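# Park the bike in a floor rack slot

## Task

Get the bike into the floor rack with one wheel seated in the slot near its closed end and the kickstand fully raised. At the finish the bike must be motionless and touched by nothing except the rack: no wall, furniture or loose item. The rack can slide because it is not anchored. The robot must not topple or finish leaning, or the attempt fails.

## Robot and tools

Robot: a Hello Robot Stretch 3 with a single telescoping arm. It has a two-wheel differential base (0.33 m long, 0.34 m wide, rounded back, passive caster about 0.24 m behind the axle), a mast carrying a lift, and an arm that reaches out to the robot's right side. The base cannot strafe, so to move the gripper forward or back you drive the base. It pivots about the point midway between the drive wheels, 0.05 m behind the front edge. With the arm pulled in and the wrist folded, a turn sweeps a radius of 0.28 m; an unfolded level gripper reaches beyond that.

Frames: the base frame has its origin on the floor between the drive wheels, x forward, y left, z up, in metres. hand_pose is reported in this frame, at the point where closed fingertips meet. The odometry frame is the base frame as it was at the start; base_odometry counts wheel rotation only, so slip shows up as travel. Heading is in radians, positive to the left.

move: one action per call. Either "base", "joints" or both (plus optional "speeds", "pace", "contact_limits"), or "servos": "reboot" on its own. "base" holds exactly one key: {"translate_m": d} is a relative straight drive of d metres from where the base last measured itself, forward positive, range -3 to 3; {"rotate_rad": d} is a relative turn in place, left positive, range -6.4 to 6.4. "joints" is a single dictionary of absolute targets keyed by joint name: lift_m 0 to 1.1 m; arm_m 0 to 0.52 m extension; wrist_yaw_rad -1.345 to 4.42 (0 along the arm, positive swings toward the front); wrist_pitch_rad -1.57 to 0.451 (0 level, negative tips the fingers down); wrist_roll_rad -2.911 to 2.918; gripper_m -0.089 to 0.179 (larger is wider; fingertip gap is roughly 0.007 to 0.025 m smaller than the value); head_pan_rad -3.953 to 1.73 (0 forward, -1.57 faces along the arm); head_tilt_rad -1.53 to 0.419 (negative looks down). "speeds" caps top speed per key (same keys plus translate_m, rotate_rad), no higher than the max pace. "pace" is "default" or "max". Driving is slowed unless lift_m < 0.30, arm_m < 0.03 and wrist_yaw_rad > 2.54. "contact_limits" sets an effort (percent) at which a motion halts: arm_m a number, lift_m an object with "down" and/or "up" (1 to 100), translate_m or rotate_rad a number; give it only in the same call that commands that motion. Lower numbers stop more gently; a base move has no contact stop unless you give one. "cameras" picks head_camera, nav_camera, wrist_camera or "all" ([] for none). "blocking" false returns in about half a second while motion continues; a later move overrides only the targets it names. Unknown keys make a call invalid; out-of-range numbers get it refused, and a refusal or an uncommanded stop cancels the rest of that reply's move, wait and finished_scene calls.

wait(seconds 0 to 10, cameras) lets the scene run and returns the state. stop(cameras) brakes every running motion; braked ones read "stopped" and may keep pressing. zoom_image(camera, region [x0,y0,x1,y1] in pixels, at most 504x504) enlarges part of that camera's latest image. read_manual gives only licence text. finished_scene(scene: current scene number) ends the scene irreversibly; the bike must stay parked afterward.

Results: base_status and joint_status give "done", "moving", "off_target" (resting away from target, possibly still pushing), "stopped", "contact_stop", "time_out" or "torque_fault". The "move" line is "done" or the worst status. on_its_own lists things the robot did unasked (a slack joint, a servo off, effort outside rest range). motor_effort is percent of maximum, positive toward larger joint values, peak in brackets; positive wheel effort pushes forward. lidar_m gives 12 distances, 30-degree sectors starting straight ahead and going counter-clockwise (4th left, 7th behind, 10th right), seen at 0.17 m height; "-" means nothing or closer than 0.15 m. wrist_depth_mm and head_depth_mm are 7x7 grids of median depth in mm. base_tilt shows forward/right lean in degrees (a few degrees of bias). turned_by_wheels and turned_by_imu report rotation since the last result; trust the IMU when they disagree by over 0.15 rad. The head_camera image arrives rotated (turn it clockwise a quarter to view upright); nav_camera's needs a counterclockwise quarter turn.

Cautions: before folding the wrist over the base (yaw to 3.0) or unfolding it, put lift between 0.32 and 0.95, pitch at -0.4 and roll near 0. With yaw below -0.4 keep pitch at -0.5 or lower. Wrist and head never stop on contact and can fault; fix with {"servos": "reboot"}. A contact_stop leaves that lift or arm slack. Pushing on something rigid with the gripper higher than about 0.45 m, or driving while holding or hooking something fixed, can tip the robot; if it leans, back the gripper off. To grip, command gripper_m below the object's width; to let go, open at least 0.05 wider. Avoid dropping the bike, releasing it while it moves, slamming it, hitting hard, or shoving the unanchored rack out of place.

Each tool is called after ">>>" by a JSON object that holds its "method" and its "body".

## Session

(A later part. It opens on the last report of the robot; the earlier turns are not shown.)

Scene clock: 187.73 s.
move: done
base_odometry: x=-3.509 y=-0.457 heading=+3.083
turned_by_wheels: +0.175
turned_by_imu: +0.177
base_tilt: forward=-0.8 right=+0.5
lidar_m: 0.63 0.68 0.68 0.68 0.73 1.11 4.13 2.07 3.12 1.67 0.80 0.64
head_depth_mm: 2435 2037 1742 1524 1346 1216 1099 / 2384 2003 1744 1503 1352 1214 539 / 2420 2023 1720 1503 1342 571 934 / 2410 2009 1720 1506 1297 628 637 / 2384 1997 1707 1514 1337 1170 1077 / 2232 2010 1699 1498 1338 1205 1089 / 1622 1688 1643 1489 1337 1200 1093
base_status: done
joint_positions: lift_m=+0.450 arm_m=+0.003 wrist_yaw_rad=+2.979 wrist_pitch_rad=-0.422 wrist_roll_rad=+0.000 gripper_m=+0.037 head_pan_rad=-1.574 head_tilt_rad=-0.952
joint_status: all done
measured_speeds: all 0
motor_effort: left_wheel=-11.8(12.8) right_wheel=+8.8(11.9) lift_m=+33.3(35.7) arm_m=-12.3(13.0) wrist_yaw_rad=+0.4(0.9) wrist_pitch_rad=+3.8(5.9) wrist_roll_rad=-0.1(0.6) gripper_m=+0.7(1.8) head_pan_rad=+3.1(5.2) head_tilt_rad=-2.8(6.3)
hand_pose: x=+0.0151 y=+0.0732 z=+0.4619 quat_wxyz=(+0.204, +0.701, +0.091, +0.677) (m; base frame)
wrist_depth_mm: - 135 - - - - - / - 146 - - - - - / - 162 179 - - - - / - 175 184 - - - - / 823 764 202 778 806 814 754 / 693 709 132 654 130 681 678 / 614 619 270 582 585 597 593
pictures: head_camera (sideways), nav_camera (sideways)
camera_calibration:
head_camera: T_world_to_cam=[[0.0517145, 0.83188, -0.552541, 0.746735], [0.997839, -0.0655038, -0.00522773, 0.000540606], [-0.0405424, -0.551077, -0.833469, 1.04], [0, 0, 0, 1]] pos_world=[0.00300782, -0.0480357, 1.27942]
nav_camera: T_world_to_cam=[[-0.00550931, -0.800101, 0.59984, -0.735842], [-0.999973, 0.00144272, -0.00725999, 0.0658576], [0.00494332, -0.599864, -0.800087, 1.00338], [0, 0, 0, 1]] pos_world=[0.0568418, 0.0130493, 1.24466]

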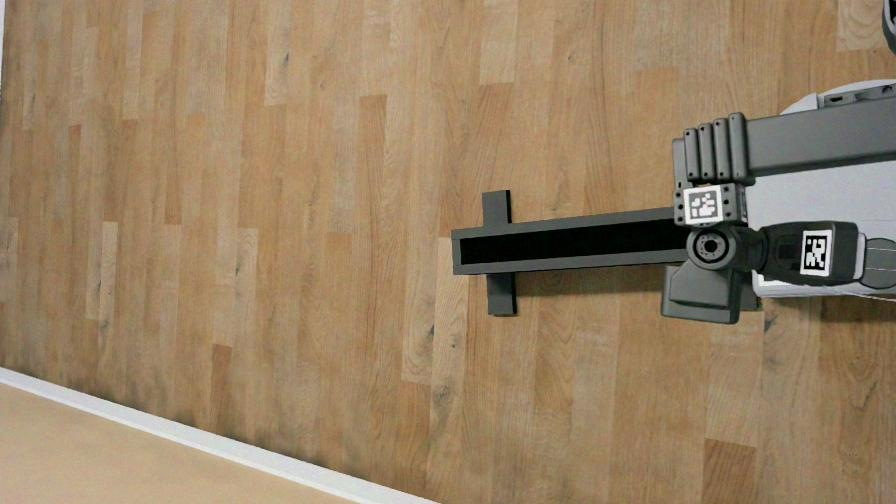

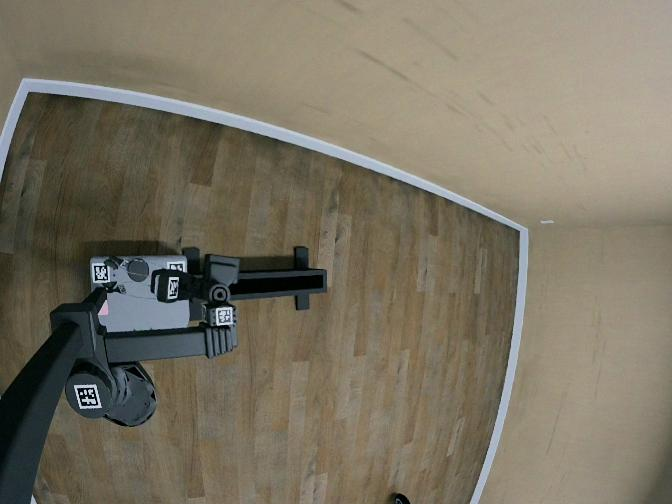

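>>> {"method": "move", "body": {"base": {"translate_m": -0.023}, "joints": {"wrist_yaw_rad": 0, "gripper_m": 0.179, "arm_m": 0.1}, "pace": "max", "cameras": []}}

>>> {"method": "move", "body": {"joints": {"wrist_pitch_rad": -1.57, "arm_m": 0.371, "lift_m": 0.4}, "cameras": ["head_camera", "wrist_camera"]}}

Scene clock: 201.87 s.
move: done
base_odometry: x=-3.486 y=-0.458 heading=+3.083
turned_by_wheels: +0.000
turned_by_imu: -0.001
base_tilt: forward=-0.8 right=+0.5
lidar_m: 0.65 0.71 0.68 0.68 0.73 1.11 4.12 2.06 3.12 1.74 0.83 0.66
head_depth_mm: 2447 2010 1734 1519 1350 1210 1100 / 2416 2013 1721 1518 1345 1193 538 / 2412 2006 1721 1506 680 608 931 / 2390 2001 1722 1497 727 1055 962 / 2393 1984 1719 1509 1316 1209 1085 / 2273 1993 1720 1504 1338 1200 1086 / 1685 1725 1651 1507 1332 1202 1093
base_status: done
joint_positions: lift_m=+0.450 arm_m=+0.100 wrist_yaw_rad=+0.002 wrist_pitch_rad=-0.421 wrist_roll_rad=+0.000 gripper_m=+0.179 head_pan_rad=-1.570 head_tilt_rad=-0.951
joint_status: all done
measured_speeds: all 0
motor_effort: left_wheel=-9.4(12.8) right_wheel=+3.4(6.5) lift_m=+26.8(33.1) arm_m=+11.5(14.5) wrist_yaw_rad=-1.3(7.5) wrist_pitch_rad=+3.6(3.9) wrist_roll_rad=-0.2(0.6) gripper_m=-0.4(97.8) head_pan_rad=+2.6(4.0) head_tilt_rad=-0.3(2.2)
hand_pose: x=-0.0210 y=-0.4690 z=+0.4620 quat_wxyz=(+0.692, +0.149, -0.691, -0.147) (m; base frame)
wrist_depth_mm: - - - - - - - / - - - - - - - / - - - - - - - / - 914 - - - - - / - 787 830 828 826 830 799 / 121 144 695 659 693 135 122 / 114 590 598 489 580 577 115
pictures: none
No camera images: "cameras" was empty.

Scene clock: 205.10 s.
move: done
base_odometry: x=-3.486 y=-0.458 heading=+3.083
turned_by_wheels: +0.000
turned_by_imu: -0.001
base_tilt: forward=-0.8 right=+0.6
lidar_m: 0.65 0.71 0.69 0.68 0.74 1.11 4.12 2.06 3.12 1.73 0.83 0.66
head_depth_mm: 2415 2006 1739 1514 1351 1213 1107 / 2419 2022 1714 1515 1337 1209 982 / 2420 2005 1727 1438 724 638 925 / 2396 1988 1725 841 1321 1153 959 / 2392 2001 1718 1501 1343 1205 1080 / 2276 1992 1717 1503 1346 1205 1096 / 1674 1729 1653 1499 1335 1201 1093
base_status: not commanded
joint_positions: lift_m=+0.400 arm_m=+0.371 wrist_yaw_rad=+0.002 wrist_pitch_rad=-1.547 wrist_roll_rad=+0.000 gripper_m=+0.179 head_pan_rad=-1.570 head_tilt_rad=-0.950
joint_status: all done
joint sent to its limit — wrist_pitch_rad, lower limit.
measured_speeds: all 0
motor_effort: left_wheel=-9.1(10.9) right_wheel=+3.1(4.0) lift_m=+29.9(31.3) arm_m=+12.9(14.7) wrist_yaw_rad=-2.0(2.4) wrist_pitch_rad=-1.4(4.2) wrist_roll_rad=-0.3(0.6) gripper_m=+0.0(1.8) head_pan_rad=+1.9(3.3) head_tilt_rad=+1.0(2.0)
hand_pose: x=-0.0217 y=-0.4979 z=+0.2820 quat_wxyz=(+0.506, +0.495, -0.505, -0.494) (m; base frame)
wrist_depth_mm: 416 416 412 338 321 412 408 / 424 424 419 409 415 415 420 / 433 432 432 428 430 433 429 / 449 443 443 422 435 440 435 / 460 458 454 408 452 443 449 / 130 143 461 412 463 136 122 / 115 489 480 399 467 479 115
pictures: head_camera (sideways), wrist_camera
camera_calibration:
head_camera: T_world_to_cam=[[0.0481888, 0.831045, -0.554113, 0.748758], [0.998112, -0.0612229, -0.0050192, 0.000258279], [-0.0380956, -0.552825, -0.832426, 1.03868], [0, 0, 0, 1]] pos_world=[0.00322976, -0.0480256, 1.27953]
wrist_camera: T_world_to_cam=[[-0.999617, 0.0116095, -0.0251287, -0.0014313], [0.00784165, 0.989378, 0.145155, 0.48902], [0.026547, 0.144902, -0.98909, 0.514432], [0, 0, 0, 1]] pos_world=[-0.0189221, -0.558352, 0.4378]

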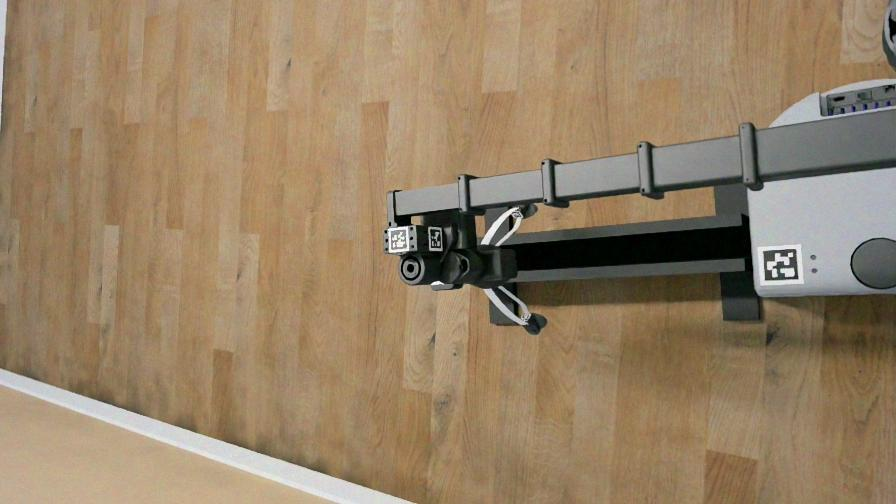

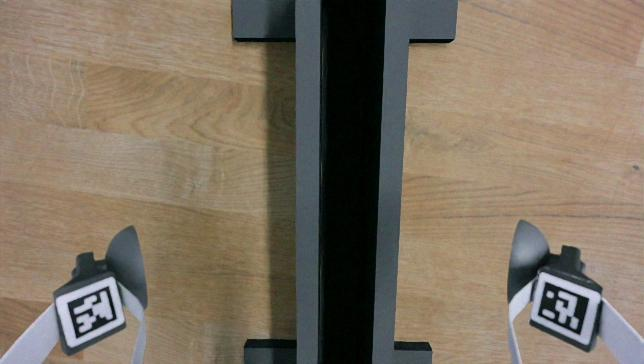

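>>> {"method": "move", "body": {"base": {"translate_m": -0.015}, "joints": {"lift_m": 0.245}, "cameras": []}}

>>> {"method": "move", "body": {"joints": {"gripper_m": 0.07}, "cameras": ["head_camera", "wrist_camera"]}}

Scene clock: 217.43 s.
move: done
base_odometry: x=-3.471 y=-0.459 heading=+3.083
turned_by_wheels: +0.000
turned_by_imu: -0.001
base_tilt: forward=-0.9 right=+0.6
lidar_m: 0.67 0.72 0.69 0.68 0.74 1.12 4.10 2.06 3.11 1.78 0.84 0.67
head_depth_mm: 2428 2023 1728 1512 1357 1218 1108 / 2415 2011 1731 1511 1344 1215 988 / 2423 2010 1725 1518 1289 789 715 / 2400 1995 1729 1503 1180 1158 958 / 2405 1972 1721 1494 1332 1204 1086 / 2257 1997 1707 1505 1343 1206 1100 / 1700 1757 1674 1484 1334 1203 1095
base_status: done
joint_positions: lift_m=+0.245 arm_m=+0.371 wrist_yaw_rad=+0.002 wrist_pitch_rad=-1.548 wrist_roll_rad=+0.000 gripper_m=+0.179 head_pan_rad=-1.570 head_tilt_rad=-0.950
joint_status: all done
measured_speeds: all 0
motor_effort: left_wheel=-8.3(11.1) right_wheel=+2.0(3.6) lift_m=+24.7(31.9) arm_m=+10.3(13.1) wrist_yaw_rad=-1.3(2.1) wrist_pitch_rad=-1.5(1.6) wrist_roll_rad=+0.0(0.7) gripper_m=+0.4(2.2) head_pan_rad=+1.5(2.2) head_tilt_rad=+1.5(1.8)
hand_pose: x=-0.0217 y=-0.4978 z=+0.1270 quat_wxyz=(+0.506, +0.495, -0.505, -0.494) (m; base frame)
wrist_depth_mm: 269 268 118 - 120 264 266 / 277 277 122 - 140 272 271 / 284 280 282 - 125 278 277 / 292 291 - 285 128 286 288 / 298 296 293 279 132 292 292 / 308 143 303 274 135 136 122 / 115 313 312 243 140 312 115
pictures: none
No camera images: "cameras" was empty.

Scene clock: 219.07 s.
move: done
base_odometry: x=-3.471 y=-0.459 heading=+3.083
turned_by_wheels: +0.000
turned_by_imu: +0.000
base_tilt: forward=-0.8 right=+0.6
lidar_m: 0.67 0.72 0.69 0.68 0.74 1.11 4.10 2.05 3.13 1.77 0.84 0.67
head_depth_mm: 2484 2020 1728 1502 1348 1214 1101 / 2424 2015 1730 1514 1348 1215 994 / 2438 1997 1727 1509 1283 789 714 / 2406 1993 1725 1500 1190 1157 960 / 2384 2004 1726 1492 1339 1213 1084 / 2271 1997 1709 1509 1337 1208 1095 / 1721 1761 1663 1494 1326 1194 1093
base_status: not commanded
joint_positions: lift_m=+0.245 arm_m=+0.371 wrist_yaw_rad=+0.002 wrist_pitch_rad=-1.548 wrist_roll_rad=+0.000 gripper_m=+0.071 head_pan_rad=-1.570 head_tilt_rad=-0.950
joint_status: all done
measured_speeds: all 0
motor_effort: left_wheel=-8.9(9.3) right_wheel=+3.5(4.3) lift_m=+26.2(26.6) arm_m=+9.3(12.0) wrist_yaw_rad=-1.5(2.1) wrist_pitch_rad=-1.2(1.5) wrist_roll_rad=-0.3(0.6) gripper_m=-15.0(98.2) head_pan_rad=+1.8(1.9) head_tilt_rad=+1.0(2.0)
hand_pose: x=-0.0217 y=-0.4977 z=+0.1270 quat_wxyz=(+0.506, +0.495, -0.505, -0.494) (m; base frame)
wrist_depth_mm: 269 268 118 264 123 266 265 / 277 277 122 263 122 270 273 / 285 284 - 257 147 280 278 / 290 291 - - 129 287 287 / 300 301 - 272 145 295 294 / 310 301 - 275 134 302 303 / 316 313 - 281 142 309 313
pictures: head_camera (sideways), wrist_camera
camera_calibration:
head_camera: T_world_to_cam=[[0.0481827, 0.830969, -0.554228, 0.748902], [0.998112, -0.0612192, -0.00501512, 0.000253223], [-0.0380968, -0.55294, -0.83235, 1.03858], [0, 0, 0, 1]] pos_world=[0.00322979, -0.0480254, 1.27953]
wrist_camera: T_world_to_cam=[[-0.999617, 0.0116281, -0.0251193, -0.00531858], [0.00783996, 0.989261, 0.145953, 0.511226], [0.0265467, 0.1457, -0.988973, 0.361535], [0, 0, 0, 1]] pos_world=[-0.0189221, -0.558349, 0.2828]

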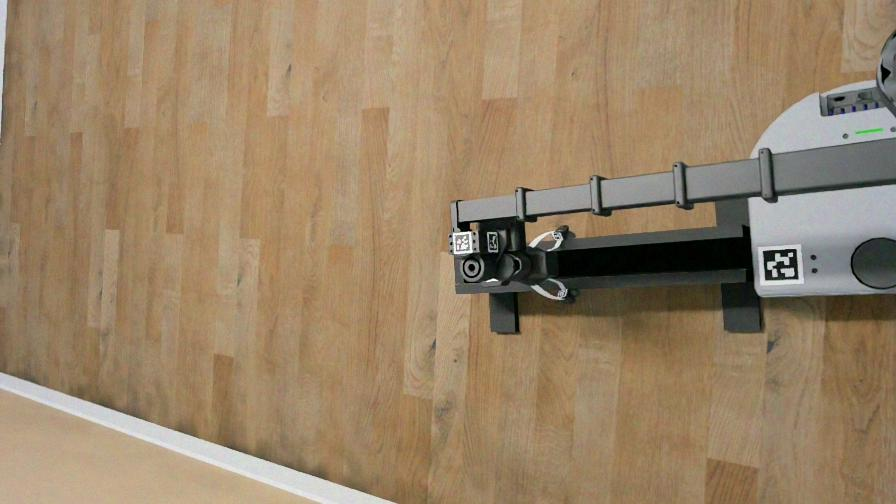

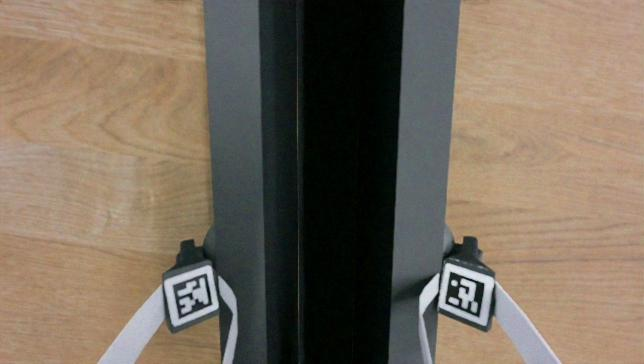

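>>> {"method": "move", "body": {"joints": {"gripper_m": 0.03}, "cameras": []}}

>>> {"method": "move", "body": {"joints": {"lift_m": 0.32}, "speeds": {"lift_m": 0.05}, "cameras": ["head_camera", "wrist_camera"]}}

Scene clock: 223.37 s.
move: done
base_odometry: x=-3.471 y=-0.459 heading=+3.083
turned_by_wheels: +0.000
turned_by_imu: -0.001
base_tilt: forward=-0.9 right=+0.5
lidar_m: 0.67 0.72 0.69 0.68 0.74 1.11 4.10 2.05 3.13 1.78 0.84 0.68
head_depth_mm: 2431 2011 1712 1518 1356 1208 1095 / 2427 2008 1722 1512 1341 1212 989 / 2439 2004 1725 1517 1287 789 715 / 2393 1992 1716 1510 1175 1158 961 / 2380 2008 1704 1507 1334 1208 1080 / 2253 1988 1708 1503 1332 1205 1090 / 1704 1761 1673 1494 1327 1205 1087
base_status: not commanded
joint_positions: lift_m=+0.245 arm_m=+0.371 wrist_yaw_rad=+0.002 wrist_pitch_rad=-1.549 wrist_roll_rad=+0.000 gripper_m=+0.032 head_pan_rad=-1.570 head_tilt_rad=-0.950
joint_status: all done
measured_speeds: all 0
motor_effort: left_wheel=-7.9(9.3) right_wheel=+3.4(4.2) lift_m=+25.0(29.3) arm_m=+6.4(7.9) wrist_yaw_rad=-1.5(2.3) wrist_pitch_rad=-1.1(1.4) wrist_roll_rad=-0.3(0.6) gripper_m=-32.5(100.0) head_pan_rad=-0.2(1.2) head_tilt_rad=+0.0(2.0)
hand_pose: x=-0.0217 y=-0.4974 z=+0.1270 quat_wxyz=(+0.506, +0.495, -0.504, -0.494) (m; base frame)
wrist_depth_mm: 271 269 119 264 123 265 265 / 278 279 122 262 122 272 273 / 283 283 - - 146 281 279 / 292 293 - 266 146 288 286 / 299 299 - 270 133 296 295 / 308 304 129 273 134 301 300 / 317 318 - - 143 310 311
pictures: none
No camera images: "cameras" was empty.

Scene clock: 225.40 s.
move: done
base_odometry: x=-3.471 y=-0.459 heading=+3.083
turned_by_wheels: +0.000
turned_by_imu: +0.000
base_tilt: forward=-0.8 right=+0.6
lidar_m: 0.67 0.72 0.69 0.68 0.73 1.12 4.11 2.05 3.14 1.77 0.85 0.67
head_depth_mm: 2441 2018 1746 1517 1352 1214 1105 / 2412 2012 1725 1512 1347 1212 986 / 2411 2010 1729 1511 1287 715 655 / 2387 1999 1728 924 1279 1155 963 / 2412 2006 1716 1496 1333 1202 1081 / 2242 1994 1714 1498 1332 1207 1096 / 1715 1761 1683 1496 1337 1198 1093
base_status: not commanded
joint_positions: lift_m=+0.320 arm_m=+0.371 wrist_yaw_rad=+0.001 wrist_pitch_rad=-1.550 wrist_roll_rad=+0.000 gripper_m=+0.034 head_pan_rad=-1.570 head_tilt_rad=-0.950
joint_status: all done
measured_speeds: all 0
motor_effort: left_wheel=-7.2(9.4) right_wheel=+3.7(4.4) lift_m=+32.8(40.2) arm_m=+4.3(7.5) wrist_yaw_rad=-1.1(2.1) wrist_pitch_rad=-0.9(1.6) wrist_roll_rad=-0.3(0.6) gripper_m=+0.1(33.2) head_pan_rad=-0.2(1.1) head_tilt_rad=-0.3(1.5)
hand_pose: x=-0.0217 y=-0.4971 z=+0.2020 quat_wxyz=(+0.506, +0.495, -0.504, -0.495) (m; base frame)
wrist_depth_mm: 338 338 336 283 314 332 331 / 350 347 344 284 341 342 340 / 357 357 353 285 352 351 347 / 367 367 364 237 359 359 362 / 378 376 372 153 369 370 369 / 392 384 130 147 130 381 378 / 396 394 226 288 220 394 389
pictures: head_camera (sideways), wrist_camera
camera_calibration:
head_camera: T_world_to_cam=[[0.0481827, 0.830969, -0.554228, 0.748902], [0.998112, -0.0612192, -0.00501512, 0.000253223], [-0.0380968, -0.55294, -0.83235, 1.03858], [0, 0, 0, 1]] pos_world=[0.00322979, -0.0480254, 1.27953]
wrist_camera: T_world_to_cam=[[-0.999608, 0.0123896, -0.0250893, -0.00312582], [0.00854072, 0.988939, 0.148077, 0.499069], [0.0266464, 0.147805, -0.988658, 0.436633], [0, 0, 0, 1]] pos_world=[-0.0190217, -0.558046, 0.357701]

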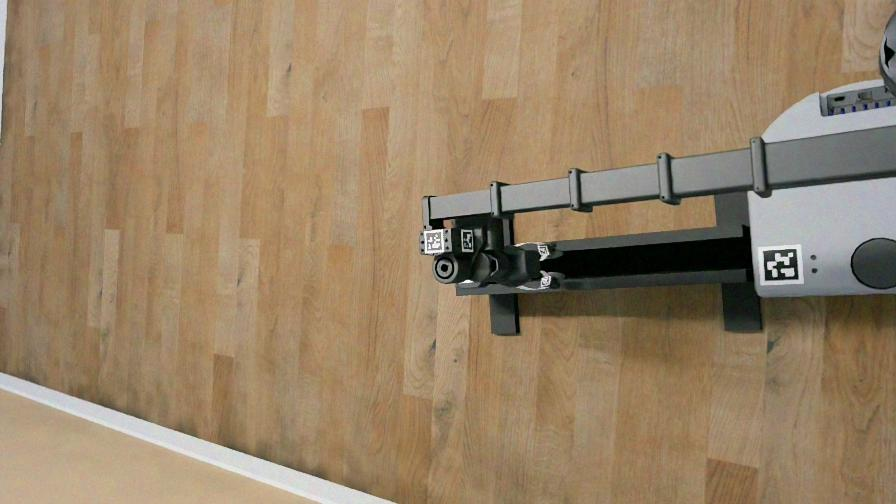

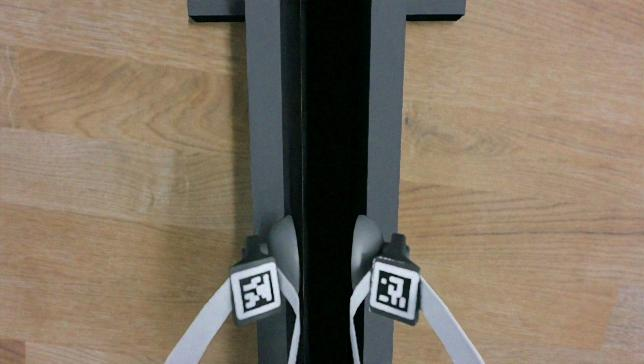

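>>> {"method": "move", "body": {"cameras": ["wrist_camera","head_camera"]}}

Scene clock: 249.37 s.
base_odometry: x=-3.471 y=-0.459 heading=+3.083
turned_by_wheels: +0.000
turned_by_imu: -0.001
base_tilt: forward=-0.9 right=+0.6
lidar_m: 0.67 0.72 0.69 0.68 0.74 1.12 4.11 2.06 3.13 1.77 0.84 0.68
head_depth_mm: 2440 2019 1728 1517 1350 1204 1100 / 2437 2025 1725 1526 1347 1205 988 / 2421 2026 1735 1514 1281 712 656 / 2393 1998 1719 926 1283 1159 961 / 2390 2006 1722 1498 1338 1204 1081 / 2255 1977 1701 1498 1340 1198 1094 / 1706 1753 1681 1506 1328 1204 1096
base_status: not commanded
joint_positions: lift_m=+0.320 arm_m=+0.371 wrist_yaw_rad=+0.001 wrist_pitch_rad=-1.550 wrist_roll_rad=+0.000 gripper_m=+0.034 head_pan_rad=-1.570 head_tilt_rad=-0.950
joint_status: all done
measured_speeds: all 0
motor_effort: left_wheel=-7.9(9.4) right_wheel=+3.7(4.4) lift_m=+32.6(40.2) arm_m=+3.1(7.5) wrist_yaw_rad=-1.5(2.1) wrist_pitch_rad=-0.9(1.6) wrist_roll_rad=-0.2(0.6) gripper_m=-0.4(33.2) head_pan_rad=-0.1(1.1) head_tilt_rad=-0.1(1.5)
hand_pose: x=-0.0217 y=-0.4971 z=+0.2020 quat_wxyz=(+0.506, +0.495, -0.504, -0.495) (m; base frame)
wrist_depth_mm: 339 336 338 282 312 336 331 / 349 350 345 283 340 342 344 / 356 356 354 284 348 352 349 / 365 366 364 236 358 362 363 / 378 378 370 153 369 372 372 / 389 389 131 147 130 381 378 / 401 395 223 288 224 391 391
pictures: head_camera (sideways), wrist_camera
camera_calibration:
head_camera: T_world_to_cam=[[0.0481827, 0.830969, -0.554228, 0.748902], [0.998112, -0.0612192, -0.00501512, 0.000253223], [-0.0380968, -0.55294, -0.83235, 1.03858], [0, 0, 0, 1]] pos_world=[0.00322979, -0.0480254, 1.27953]
wrist_camera: T_world_to_cam=[[-0.999608, 0.0123896, -0.0250893, -0.00312582], [0.00854072, 0.988939, 0.148077, 0.499069], [0.0266464, 0.147805, -0.988658, 0.436633], [0, 0, 0, 1]] pos_world=[-0.0190217, -0.558046, 0.357701]

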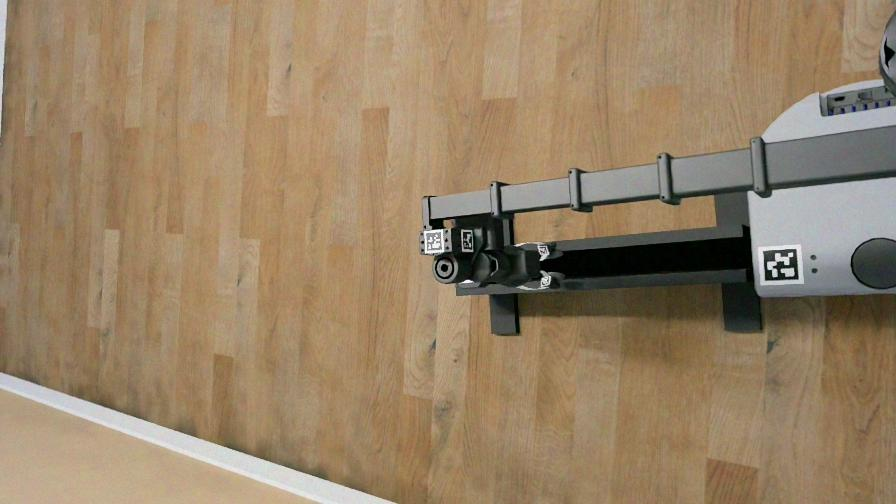

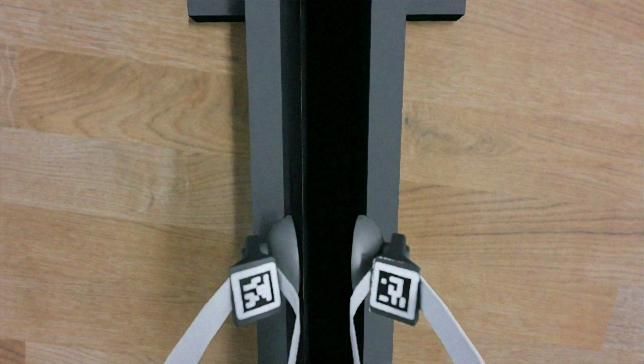

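>>> {"method": "move", "body": {"joints": {"gripper_m":0.179}, "cameras": []}}

>>> {"method": "move", "body": {"joints": {"lift_m":0.20}, "cameras": ["wrist_camera"]}}

>>> {"method": "move", "body": {"joints": {"gripper_m":0.04}, "cameras": ["wrist_camera","head_camera"]}}

Scene clock: 264.30 s.
move: done
base_odometry: x=-3.471 y=-0.459 heading=+3.083
turned_by_wheels: +0.000
turned_by_imu: -0.001
base_tilt: forward=-0.7 right=+0.5
lidar_m: 0.67 0.72 0.69 0.68 0.74 1.12 4.10 2.06 3.13 1.77 0.85 0.67
head_depth_mm: 2437 2016 1737 1522 1342 1212 1098 / 2442 2010 1730 1518 1341 1213 985 / 2386 2014 1724 1508 1287 711 656 / 2405 1999 1713 927 1280 1161 963 / 2408 1985 1712 1494 1340 1199 1079 / 2282 1992 1711 1498 1339 1199 1089 / 1707 1758 1684 1496 1340 1200 1094
base_status: not commanded
joint_positions: lift_m=+0.320 arm_m=+0.371 wrist_yaw_rad=+0.001 wrist_pitch_rad=-1.550 wrist_roll_rad=+0.000 gripper_m=+0.179 head_pan_rad=-1.570 head_tilt_rad=-0.950
joint_status: all done
measured_speeds: all 0
motor_effort: left_wheel=-7.0(8.2) right_wheel=+3.8(4.4) lift_m=+32.8(33.8) arm_m=-0.3(1.3) wrist_yaw_rad=-1.2(1.7) wrist_pitch_rad=-1.0(1.0) wrist_roll_rad=+0.1(0.7) gripper_m=+0.5(96.9) head_pan_rad=-1.5(2.6) head_tilt_rad=-0.9(2.0)
hand_pose: x=-0.0217 y=-0.4971 z=+0.2020 quat_wxyz=(+0.506, +0.495, -0.504, -0.495) (m; base frame)
wrist_depth_mm: 340 335 336 282 313 330 333 / 347 349 347 281 340 343 339 / 355 356 356 283 350 351 349 / 370 368 364 237 358 364 356 / 373 372 374 366 370 368 368 / 130 143 384 373 381 135 121 / 115 394 395 289 388 393 116
pictures: none
No camera images: "cameras" was empty.

Scene clock: 266.23 s.
move: done
base_odometry: x=-3.471 y=-0.459 heading=+3.083
turned_by_wheels: +0.000
turned_by_imu: +0.000
base_tilt: forward=-0.8 right=+0.6
lidar_m: 0.67 0.72 0.69 0.68 0.74 1.12 4.09 2.05 3.14 1.78 0.85 0.68
head_depth_mm: 2451 2032 1727 1514 1347 1214 1097 / 2411 2025 1734 1512 1342 1207 988 / 2419 2002 1722 1508 1308 863 760 / 2376 2004 1726 1500 1168 1159 963 / 2363 2004 1719 1503 1337 1211 1085 / 2276 1985 1704 1503 1340 1204 1098 / 1711 1746 1679 1492 1335 1200 1090
base_status: not commanded
joint_positions: lift_m=+0.200 arm_m=+0.371 wrist_yaw_rad=+0.001 wrist_pitch_rad=-1.550 wrist_roll_rad=+0.000 gripper_m=+0.179 head_pan_rad=-1.570 head_tilt_rad=-0.950
joint_status: all done
measured_speeds: all 0
motor_effort: left_wheel=-7.3(8.4) right_wheel=+4.2(4.2) lift_m=+23.4(30.2) arm_m=-2.1(2.6) wrist_yaw_rad=-1.4(1.8) wrist_pitch_rad=-1.0(1.1) wrist_roll_rad=+0.0(0.6) gripper_m=+1.5(1.8) head_pan_rad=-2.1(2.5) head_tilt_rad=-1.1(1.9)
hand_pose: x=-0.0217 y=-0.4971 z=+0.0820 quat_wxyz=(+0.506, +0.495, -0.504, -0.495) (m; base frame)
wrist_depth_mm: 225 - 91 - 113 223 222 / 235 - 80 - 96 229 229 / 239 - 81 236 112 235 234 / 246 - - 237 137 241 240 / 253 86 - 235 112 141 248 / 121 119 88 202 135 123 122 / 115 118 91 - 95 122 115
pictures: wrist_camera
camera_calibration:
wrist_camera: T_world_to_cam=[[-0.999608, 0.0123896, -0.0250893, -0.00613654], [0.00854072, 0.988939, 0.148077, 0.516838], [0.0266464, 0.147805, -0.988658, 0.317994], [0, 0, 0, 1]] pos_world=[-0.0190217, -0.558046, 0.237701]

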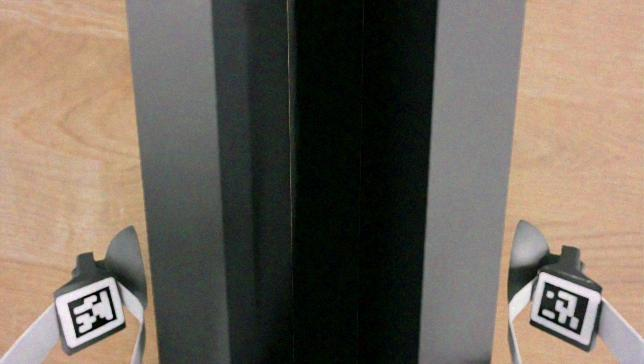

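Scene clock: 268.47 s.
move: done
base_odometry: x=-3.471 y=-0.459 heading=+3.083
turned_by_wheels: +0.000
turned_by_imu: +0.000
base_tilt: forward=-0.8 right=+0.6
lidar_m: 0.67 0.72 0.69 0.68 0.74 1.12 4.11 2.05 3.12 1.78 0.84 0.67
head_depth_mm: 2445 2031 1731 1521 1339 1216 1104 / 2411 2040 1731 1513 1348 1214 991 / 2430 2029 1727 1506 1311 860 757 / 2398 1990 1722 1501 1170 1155 958 / 2386 2011 1709 1508 1341 1196 1089 / 2270 2004 1720 1509 1335 1197 1090 / 1709 1760 1668 1495 1336 1204 1094
base_status: not commanded
joint_positions: lift_m=+0.200 arm_m=+0.371 wrist_yaw_rad=+0.001 wrist_pitch_rad=-1.550 wrist_roll_rad=+0.000 gripper_m=+0.043 head_pan_rad=-1.570 head_tilt_rad=-0.950
joint_status: all done
measured_speeds: all 0
motor_effort: left_wheel=-6.6(8.5) right_wheel=+3.4(4.3) lift_m=+24.0(24.8) arm_m=-2.9(4.3) wrist_yaw_rad=-0.8(1.8) wrist_pitch_rad=-0.9(1.1) wrist_roll_rad=-0.3(0.6) gripper_m=-52.9(100.0) head_pan_rad=-2.5(3.2) head_tilt_rad=+0.4(2.4)
hand_pose: x=-0.0217 y=-0.4970 z=+0.0820 quat_wxyz=(+0.505, +0.495, -0.504, -0.495) (m; base frame)
wrist_depth_mm: 226 - 90 - 113 222 224 / 233 - 79 - 84 231 228 / 239 - 81 236 112 236 234 / 246 - - 238 136 239 241 / 253 86 - 237 112 246 249 / 259 115 88 201 137 120 254 / - 119 91 - 96 116 259
pictures: head_camera (sideways), wrist_camera
camera_calibration:
head_camera: T_world_to_cam=[[0.0481827, 0.830969, -0.554228, 0.748902], [0.998112, -0.0612192, -0.00501512, 0.000253223], [-0.0380968, -0.55294, -0.83235, 1.03858], [0, 0, 0, 1]] pos_world=[0.00322979, -0.0480254, 1.27953]
wrist_camera: T_world_to_cam=[[-0.999608, 0.012398, -0.0250847, -0.00613291], [0.00854187, 0.988895, 0.14837, 0.516743], [0.0266457, 0.148098, -0.988614, 0.318147], [0, 0, 0, 1]] pos_world=[-0.0190217, -0.558045, 0.237702]

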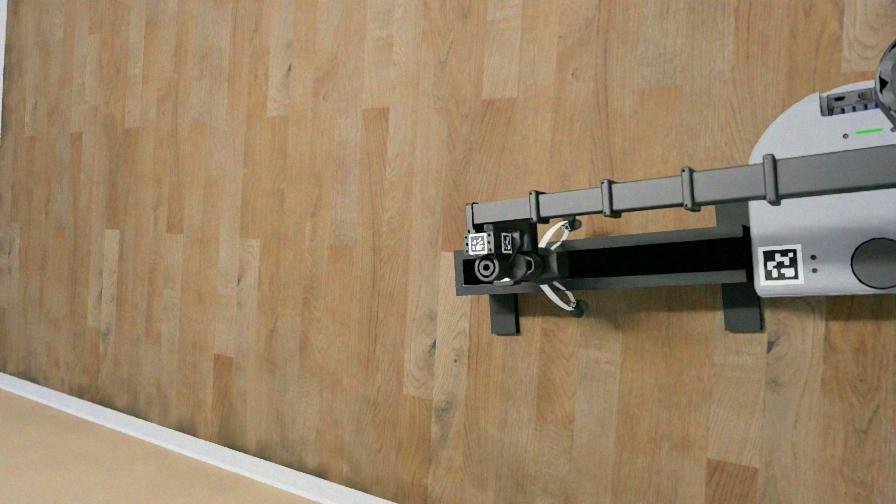

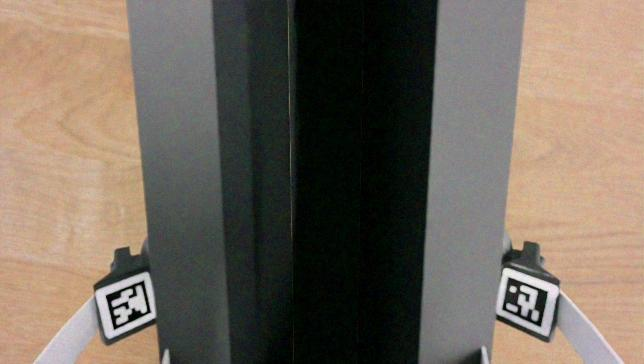

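>>> {"method": "move", "body": {"joints": {"lift_m":0.26}, "speeds": {"lift_m":0.04}, "contact_limits": {"lift_m":{"up":60}}, "cameras": ["wrist_camera","head_camera"]}}

Scene clock: 276.00 s.
move: done
base_odometry: x=-3.471 y=-0.459 heading=+3.083
turned_by_wheels: +0.000
turned_by_imu: -0.001
base_tilt: forward=-0.8 right=+0.6
lidar_m: 0.67 0.72 0.69 0.68 0.74 1.11 4.10 2.05 0.24 0.23 0.85 0.68
head_depth_mm: 2433 2018 1721 1520 1345 1207 1105 / 2427 2013 1725 1509 1343 1207 991 / 2435 2017 1710 1512 1283 772 701 / 2421 2005 1725 1248 1253 1179 961 / 2394 2002 1721 1503 1316 1213 1085 / 2266 1971 1717 1499 1330 1204 1098 / 1712 1764 1666 1501 1339 1200 1095
base_status: not commanded
joint_positions: lift_m=+0.260 arm_m=+0.371 wrist_yaw_rad=+0.000 wrist_pitch_rad=-1.544 wrist_roll_rad=+0.000 gripper_m=+0.046 head_pan_rad=-1.570 head_tilt_rad=-0.950
joint_status: all done
measured_speeds: all 0
on_its_own: gripper_m is held at +0.045, not at your +0.040, by its stall guard, which is not easing now
motor_effort: left_wheel=-7.1(8.3) right_wheel=+3.7(4.3) lift_m=+40.0(43.2) arm_m=-6.8(8.0) wrist_yaw_rad=-0.3(1.2) wrist_pitch_rad=-2.0(2.1) wrist_roll_rad=-0.1(0.6) gripper_m=-18.8(19.9) head_pan_rad=-1.9(3.1) head_tilt_rad=-0.7(2.8)
contact_limits: lift_m up 60 (down: maximum 72; up: maximum 65)
hand_pose: x=-0.0216 y=-0.4986 z=+0.1419 quat_wxyz=(+0.507, +0.494, -0.506, -0.494) (m; base frame)
wrist_depth_mm: 284 - 91 - 112 280 277 / 289 - - - 83 284 285 / 300 - 86 235 112 294 291 / 306 302 89 236 136 300 301 / 314 314 - 235 112 306 309 / 320 121 - 281 113 121 314 / - 129 - 284 112 327 324
pictures: head_camera (sideways), wrist_camera
camera_calibration:
head_camera: T_world_to_cam=[[0.0485965, 0.830934, -0.554245, 0.748921], [0.99808, -0.0617326, -0.00503845, 0.000261061], [-0.0384016, -0.552936, -0.832338, 1.03857], [0, 0, 0, 1]] pos_world=[0.00322718, -0.0480263, 1.27953]
wrist_camera: T_world_to_cam=[[-0.999598, 0.0131502, -0.0251284, -0.00418141], [0.00944161, 0.989767, 0.142382, 0.510714], [0.0267436, 0.142087, -0.989493, 0.374656], [0, 0, 0, 1]] pos_world=[-0.0190213, -0.558667, 0.297898]

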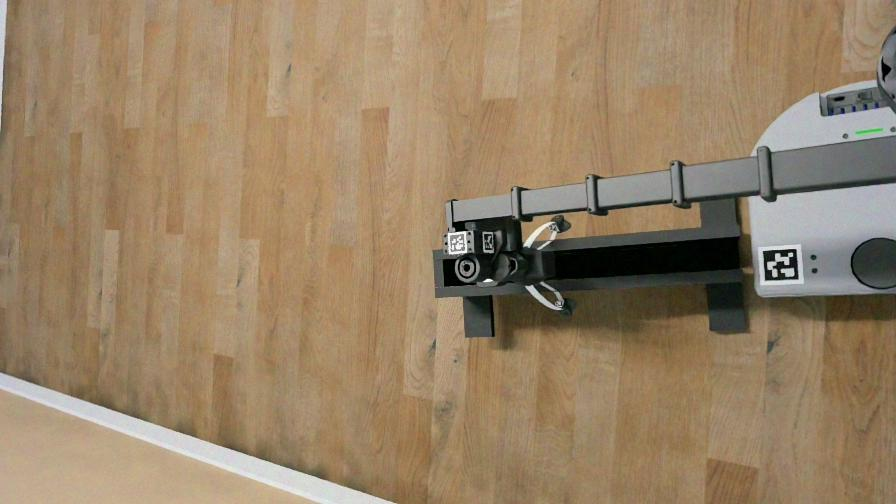

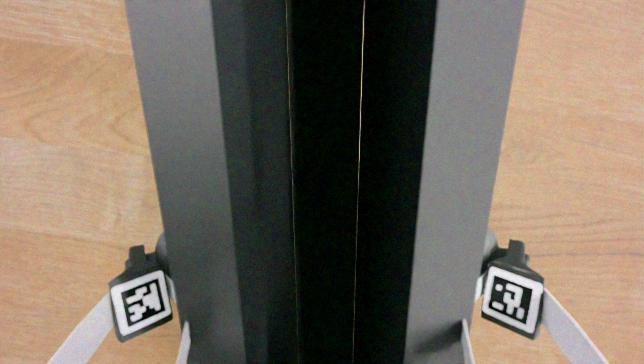

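>>> {"method": "move", "body": {"joints": {"arm_m":0.40,"wrist_roll_rad":0.3}, "speeds": {"wrist_roll_rad":0.5,"arm_m":0.08}, "cameras": ["wrist_camera","head_camera"]}}

Scene clock: 301.00 s.
move: done
base_odometry: x=-3.471 y=-0.459 heading=+3.083
turned_by_wheels: +0.000
turned_by_imu: -0.001
base_tilt: forward=-0.8 right=+0.6
lidar_m: 0.67 0.72 0.68 0.68 0.74 1.12 4.11 2.05 3.12 0.26 0.29 0.67
head_depth_mm: 2428 2037 1738 1511 1351 1217 1106 / 2416 2016 1740 1514 1341 1211 984 / 2429 2000 1712 1510 1277 774 699 / 2436 2002 1713 980 1282 1168 960 / 2412 2008 1725 1493 1319 1188 1084 / 2273 1978 1717 1518 1336 1203 1097 / 1718 1750 1666 1495 1332 1201 1094
base_status: not commanded
joint_positions: lift_m=+0.260 arm_m=+0.400 wrist_yaw_rad=-0.001 wrist_pitch_rad=-1.544 wrist_roll_rad=+0.300 gripper_m=+0.046 head_pan_rad=-1.570 head_tilt_rad=-0.950
joint_status: all done
measured_speeds: all 0
on_its_own: gripper_m is held at +0.045, not at your +0.040, by its stall guard, which is not easing now
motor_effort: left_wheel=-7.7(8.4) right_wheel=+3.7(4.1) lift_m=+38.0(38.6) arm_m=+12.4(14.8) wrist_yaw_rad=+1.0(3.3) wrist_pitch_rad=-2.1(2.2) wrist_roll_rad=-0.1(6.4) gripper_m=-18.8(20.0) head_pan_rad=-1.1(2.4) head_tilt_rad=-1.7(3.0)
contact_limits: lift_m up 60 (down: maximum 72; up: maximum 65)
hand_pose: x=-0.0216 y=-0.5277 z=+0.1419 quat_wxyz=(+0.425, +0.414, -0.576, -0.562) (m; base frame)
wrist_depth_mm: 284 - 90 - 112 279 277 / 293 - - - 83 285 285 / 299 - 87 237 112 290 291 / 306 304 89 239 136 297 301 / 314 312 - 238 113 305 303 / 324 121 - 276 113 121 314 / - 129 - 281 113 326 322
pictures: head_camera (sideways), wrist_camera
camera_calibration:
head_camera: T_world_to_cam=[[0.0485965, 0.830934, -0.554245, 0.748921], [0.99808, -0.0617326, -0.00503845, 0.000261061], [-0.0384016, -0.552936, -0.832338, 1.03857], [0, 0, 0, 1]] pos_world=[0.00322718, -0.0480263, 1.27953]
wrist_camera: T_world_to_cam=[[-0.950487, 0.309015, -0.0329348, 0.154515], [0.301547, 0.942721, 0.142644, 0.521026], [0.0751273, 0.12565, -0.989226, 0.371163], [0, 0, 0, 1]] pos_world=[-0.0381341, -0.585566, 0.297932]

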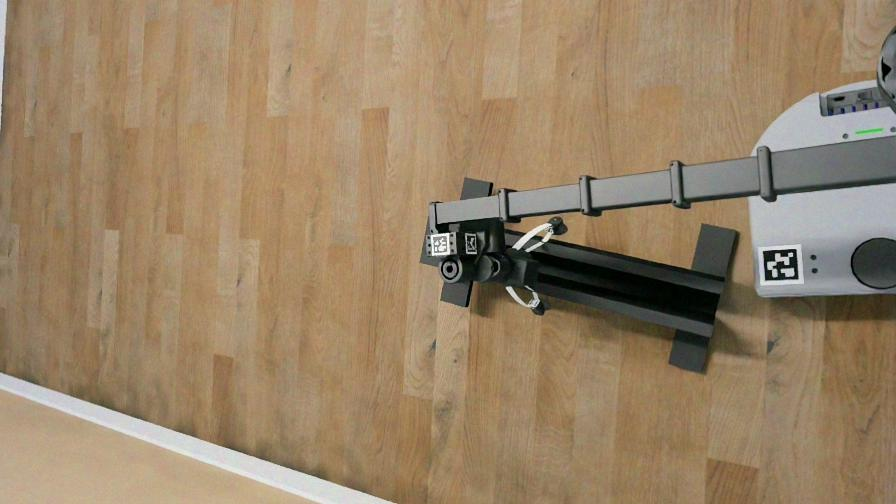

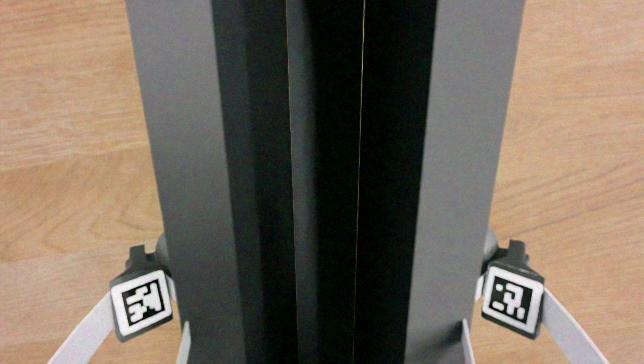

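>>> {"method": "move", "body": {"joints": {"wrist_roll_rad":-1.57}, "speeds": {"wrist_roll_rad":0.8}, "cameras": ["head_camera"]}}

>>> {"method": "move", "body": {"joints": {"arm_m":0.28}, "speeds": {"arm_m":0.1}, "cameras": ["head_camera","nav_camera"]}}

Scene clock: 310.47 s.
move: done
base_odometry: x=-3.471 y=-0.459 heading=+3.083
turned_by_wheels: +0.000
turned_by_imu: -0.001
base_tilt: forward=-0.8 right=+0.5
lidar_m: 0.67 0.72 0.69 0.68 0.74 1.11 4.10 2.05 0.49 0.47 0.49 0.67
head_depth_mm: 2450 2031 1729 1528 1346 1208 1104 / 2429 2035 1722 1514 1306 1206 988 / 2428 2004 1725 1513 1178 776 702 / 2415 2012 1721 978 1225 1203 958 / 2394 2016 1710 1498 1217 1202 1085 / 2249 1975 1707 1494 1207 1201 1100 / 1706 1774 1666 1489 1325 1199 1092
base_status: not commanded
joint_positions: lift_m=+0.260 arm_m=+0.400 wrist_yaw_rad=+0.001 wrist_pitch_rad=-1.544 wrist_roll_rad=-1.572 gripper_m=+0.046 head_pan_rad=-1.570 head_tilt_rad=-0.950
joint_status: all done
measured_speeds: all 0
on_its_own: gripper_m is held at +0.045, not at your +0.040, by its stall guard, which is not easing now
motor_effort: left_wheel=-7.6(8.1) right_wheel=+3.7(4.4) lift_m=+40.3(42.2) arm_m=+11.2(12.9) wrist_yaw_rad=-0.9(5.9) wrist_pitch_rad=-2.2(2.2) wrist_roll_rad=+0.5(7.7) gripper_m=-18.1(20.3) head_pan_rad=-1.1(1.9) head_tilt_rad=-1.4(3.4)
contact_limits: lift_m up 60 (down: maximum 72; up: maximum 65)
hand_pose: x=-0.0214 y=-0.5279 z=+0.1419 quat_wxyz=(+0.716, +0.698, +0.001, +0.001) (m; base frame)
wrist_depth_mm: 281 - 91 - 111 278 277 / 288 - - 231 83 285 285 / 296 - 86 233 111 295 292 / 305 300 88 234 135 301 300 / 311 312 - 232 112 306 308 / 323 122 - 235 112 122 318 / - 121 - 293 112 328 326
pictures: head_camera (sideways)
camera_calibration:
head_camera: T_world_to_cam=[[0.0485965, 0.830934, -0.554245, 0.748921], [0.99808, -0.0617326, -0.00503845, 0.000261061], [-0.0384016, -0.552936, -0.832338, 1.03857], [0, 0, 0, 1]] pos_world=[0.00322718, -0.0480263, 1.27953]

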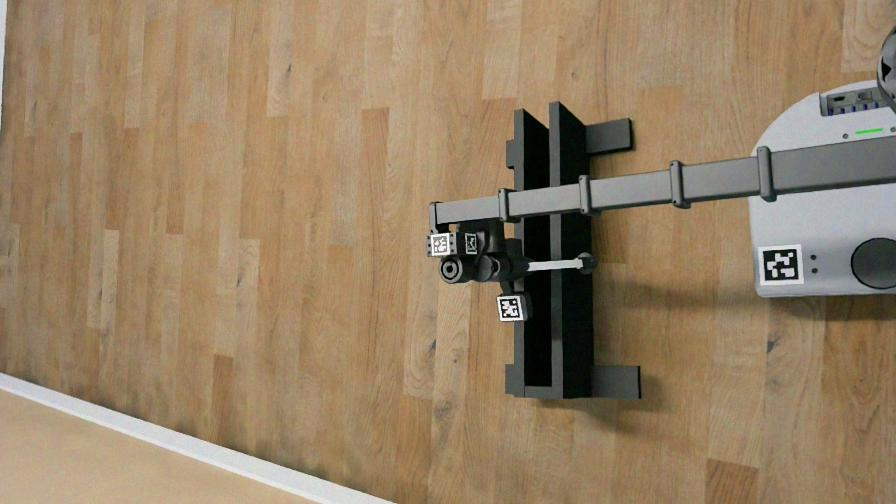

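Scene clock: 312.67 s.
move: done
base_odometry: x=-3.471 y=-0.459 heading=+3.083
turned_by_wheels: +0.000
turned_by_imu: +0.000
base_tilt: forward=-0.8 right=+0.5
lidar_m: 0.67 0.72 0.68 0.68 0.74 1.12 4.09 2.05 0.37 0.35 0.37 0.67
head_depth_mm: 2430 2024 1734 1504 1353 1216 1098 / 2403 2011 1714 1515 1324 1210 989 / 2423 2010 1729 1496 1153 784 700 / 2389 1987 1719 1505 1001 1188 959 / 2402 2005 1723 1498 1336 1188 1083 / 2277 1997 1718 1504 1312 1171 1097 / 1701 1758 1673 1500 1334 1203 1093
base_status: not commanded
joint_positions: lift_m=+0.260 arm_m=+0.280 wrist_yaw_rad=+0.001 wrist_pitch_rad=-1.541 wrist_roll_rad=-1.572 gripper_m=+0.046 head_pan_rad=-1.570 head_tilt_rad=-0.950
joint_status: all done
measured_speeds: all 0
on_its_own: gripper_m is held at +0.045, not at your +0.040, by its stall guard, which is not easing now
motor_effort: left_wheel=-7.5(8.6) right_wheel=+3.3(4.3) lift_m=+40.2(40.8) arm_m=-12.4(14.3) wrist_yaw_rad=-0.9(1.2) wrist_pitch_rad=-2.5(2.8) wrist_roll_rad=+0.5(0.8) gripper_m=-18.1(20.0) head_pan_rad=-0.4(2.0) head_tilt_rad=-2.0(3.6)
contact_limits: lift_m up 60 (down: maximum 72; up: maximum 65)
hand_pose: x=-0.0214 y=-0.4086 z=+0.1419 quat_wxyz=(+0.717, +0.697, +0.001, +0.001) (m; base frame)
wrist_depth_mm: 282 - 92 - 111 278 277 / 289 - - 231 83 287 287 / 290 - 86 233 111 294 290 / 281 301 89 235 135 303 301 / 282 311 - 233 112 308 309 / 281 122 - 235 112 122 320 / - 128 - 288 112 330 327
pictures: head_camera (sideways), nav_camera (sideways)
camera_calibration:
head_camera: T_world_to_cam=[[0.0485965, 0.830934, -0.554245, 0.748921], [0.99808, -0.0617326, -0.00503845, 0.000261061], [-0.0384016, -0.552936, -0.832338, 1.03857], [0, 0, 0, 1]] pos_world=[0.00322718, -0.0480263, 1.27953]
nav_camera: T_world_to_cam=[[-0.0025568, -0.798909, 0.601446, -0.73794], [-0.999971, -0.00225296, -0.00724361, 0.065784], [0.00714202, -0.601447, -0.798881, 1.00184], [0, 0, 0, 1]] pos_world=[0.0567402, 0.0131546, 1.24466]

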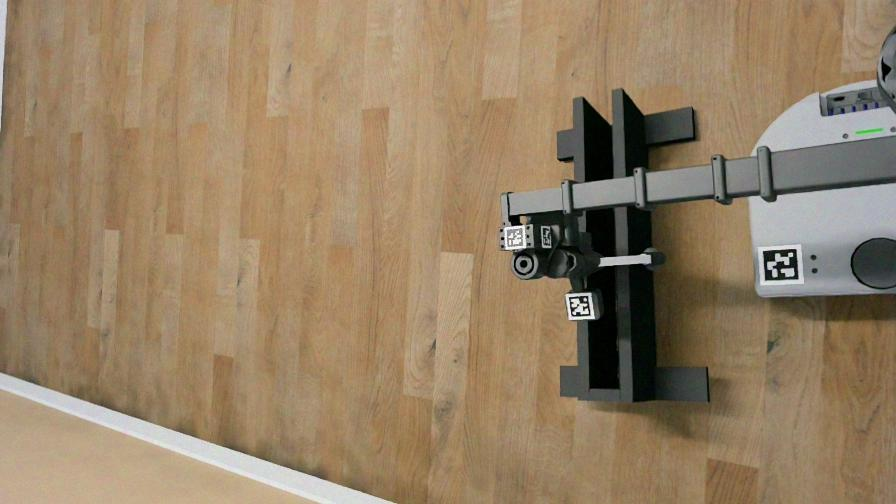

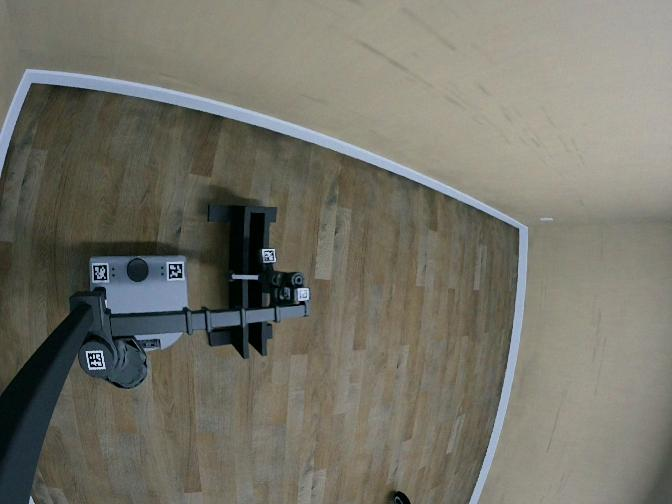

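>>> {"method": "move", "body": {"base": {"rotate_rad":-2.09}, "joints": {"head_tilt_rad":-0.6}, "speeds": {"rotate_rad":0.5}, "cameras": ["head_camera"]}}

>>> {"method": "move", "body": {"base": {"translate_m":1.0}, "cameras": ["head_camera","nav_camera"]}}

Scene clock: 331.00 s.
move: done
base_odometry: x=-3.471 y=-0.459 heading=+0.993
turned_by_wheels: -2.090
turned_by_imu: -2.115
base_tilt: forward=-0.8 right=+0.5
lidar_m: 3.12 1.75 0.84 0.68 0.67 0.72 0.69 0.68 0.37 0.35 0.37 2.05
head_depth_mm: 805 869 938 1020 1114 1228 1187 / 921 1006 1095 1209 1344 1360 1186 / 1072 1180 1309 1468 1583 1395 803 / 1275 1435 1628 1892 1682 1402 822 / 1575 1849 2169 2116 1680 1393 1185 / 2088 2563 2700 2096 1672 1405 1164 / 3076 3643 2847 2117 1678 1400 1189
base_status: done
joint_positions: lift_m=+0.260 arm_m=+0.280 wrist_yaw_rad=+0.001 wrist_pitch_rad=-1.541 wrist_roll_rad=-1.572 gripper_m=+0.046 head_pan_rad=-1.570 head_tilt_rad=-0.598
joint_status: all done
measured_speeds: all 0
on_its_own: gripper_m is held at +0.045, not at your +0.040, by its stall guard, which is not easing now
motor_effort: left_wheel=+12.0(15.8) right_wheel=-6.7(14.8) lift_m=+37.4(39.6) arm_m=-12.0(13.3) wrist_yaw_rad=-1.0(1.5) wrist_pitch_rad=-2.6(2.8) wrist_roll_rad=+0.3(0.8) gripper_m=-17.6(20.5) head_pan_rad=+0.6(2.1) head_tilt_rad=-3.6(4.4)
contact_limits: lift_m up 60 (down: maximum 72; up: maximum 65)
hand_pose: x=-0.0214 y=-0.4086 z=+0.1419 quat_wxyz=(+0.717, +0.697, +0.001, +0.001) (m; base frame)
wrist_depth_mm: 279 - 91 - 111 279 279 / 286 - - 231 83 287 287 / 292 - 86 231 111 296 294 / 285 301 88 232 134 299 301 / 281 316 - 233 112 306 313 / 282 122 - 234 112 122 320 / - 121 - 290 112 328 329
pictures: head_camera (sideways)
camera_calibration:
head_camera: T_world_to_cam=[[0.0487503, 0.588568, -0.806976, 1.07825], [0.998076, -0.0596895, 0.0167603, -0.0281205], [-0.0383034, -0.806241, -0.590346, 0.723835], [0, 0, 0, 1]] pos_world=[0.00322657, -0.0527188, 1.29791]

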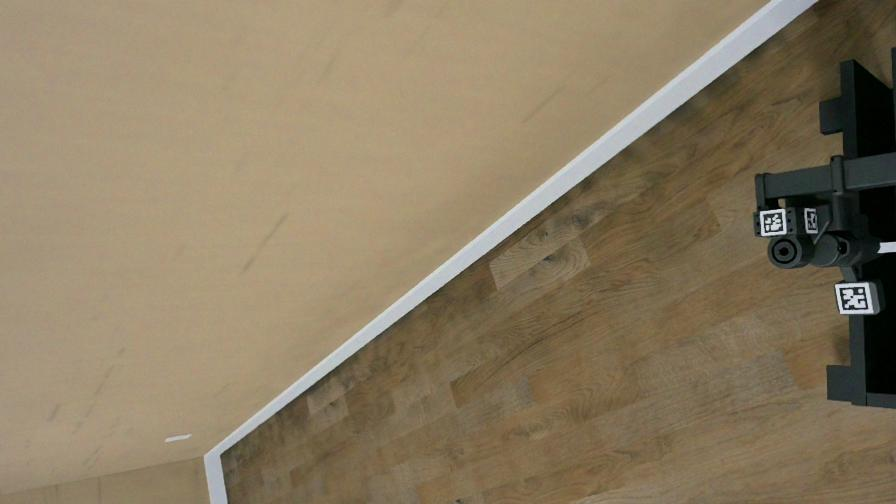

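Scene clock: 342.13 s.
move: done
base_odometry: x=-2.926 y=+0.379 heading=+0.994
turned_by_wheels: +0.000
turned_by_imu: -0.002
base_tilt: forward=-0.8 right=+0.5
lidar_m: 2.19 2.17 1.33 1.06 1.05 1.14 1.62 1.60 0.37 0.35 0.37 1.17
head_depth_mm: 1926 2097 2278 2098 1663 1388 1188 / 2191 2400 2549 2076 1668 1394 1189 / 2576 2819 2834 2110 1671 1393 805 / 3052 3466 2823 2111 1676 1394 825 / 3393 3736 2811 2107 1673 1394 1192 / 3269 3513 2818 2120 1679 1397 1167 / 3123 3435 2842 2101 1672 1389 1185
base_status: done
joint_positions: lift_m=+0.260 arm_m=+0.280 wrist_yaw_rad=+0.001 wrist_pitch_rad=-1.541 wrist_roll_rad=-1.572 gripper_m=+0.046 head_pan_rad=-1.570 head_tilt_rad=-0.600
joint_status: not commanded
measured_speeds: all 0
on_its_own: gripper_m is held at +0.045, not at your +0.040, by its stall guard, which is not easing now
motor_effort: left_wheel=+11.4(16.0) right_wheel=-4.2(6.5) lift_m=+33.8(38.3) arm_m=+1.0(12.3) wrist_yaw_rad=-1.2(1.4) wrist_pitch_rad=-2.6(2.8) wrist_roll_rad=+0.5(1.0) gripper_m=-18.1(20.7) head_pan_rad=+3.4(3.6) head_tilt_rad=-3.7(5.4)
contact_limits: lift_m up 60 (down: maximum 72; up: maximum 65)
hand_pose: x=-0.0214 y=-0.4086 z=+0.1419 quat_wxyz=(+0.717, +0.697, +0.001, +0.001) (m; base frame)
wrist_depth_mm: 280 - 91 - 111 279 279 / 289 - - 229 83 286 284 / 291 - 86 233 112 296 294 / 282 299 89 232 135 301 300 / 281 313 - 235 112 308 308 / 282 122 - 235 112 122 319 / - 121 - 287 112 330 328
pictures: head_camera (sideways), nav_camera (sideways)
camera_calibration:
head_camera: T_world_to_cam=[[0.0487805, 0.590584, -0.8055, 1.07636], [0.998075, -0.0597492, 0.0166352, -0.0279597], [-0.0383035, -0.804761, -0.592362, 0.726457], [0, 0, 0, 1]] pos_world=[0.00322641, -0.0527265, 1.2978]
nav_camera: T_world_to_cam=[[-0.00262903, -0.544386, 0.838831, -1.04732], [-0.99997, -0.00472744, -0.00620208, 0.0644193], [0.00734185, -0.838822, -0.544357, 0.670719], [0, 0, 0, 1]] pos_world=[0.0567396, -0.00722782, 1.24403]

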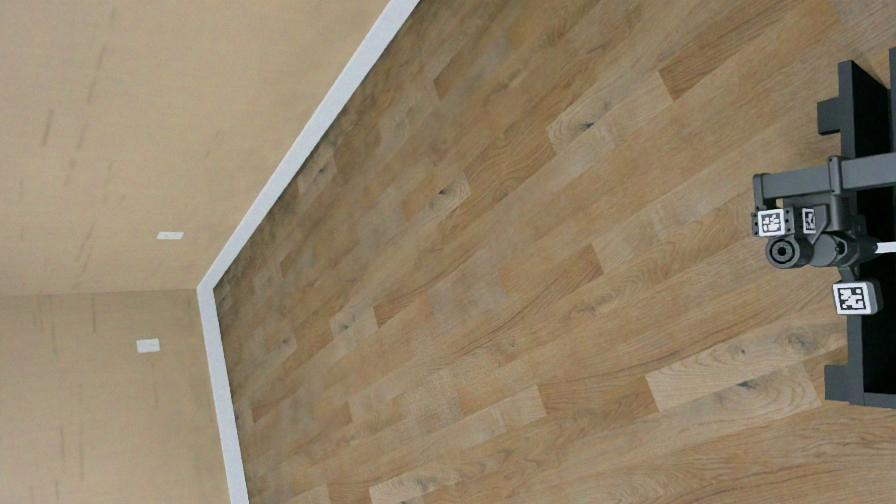

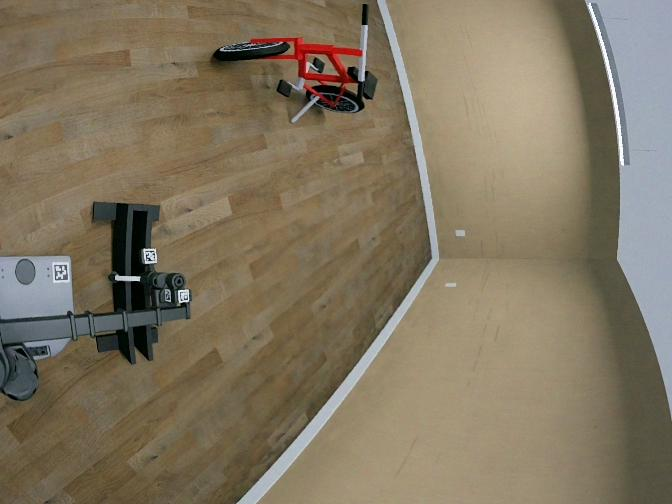

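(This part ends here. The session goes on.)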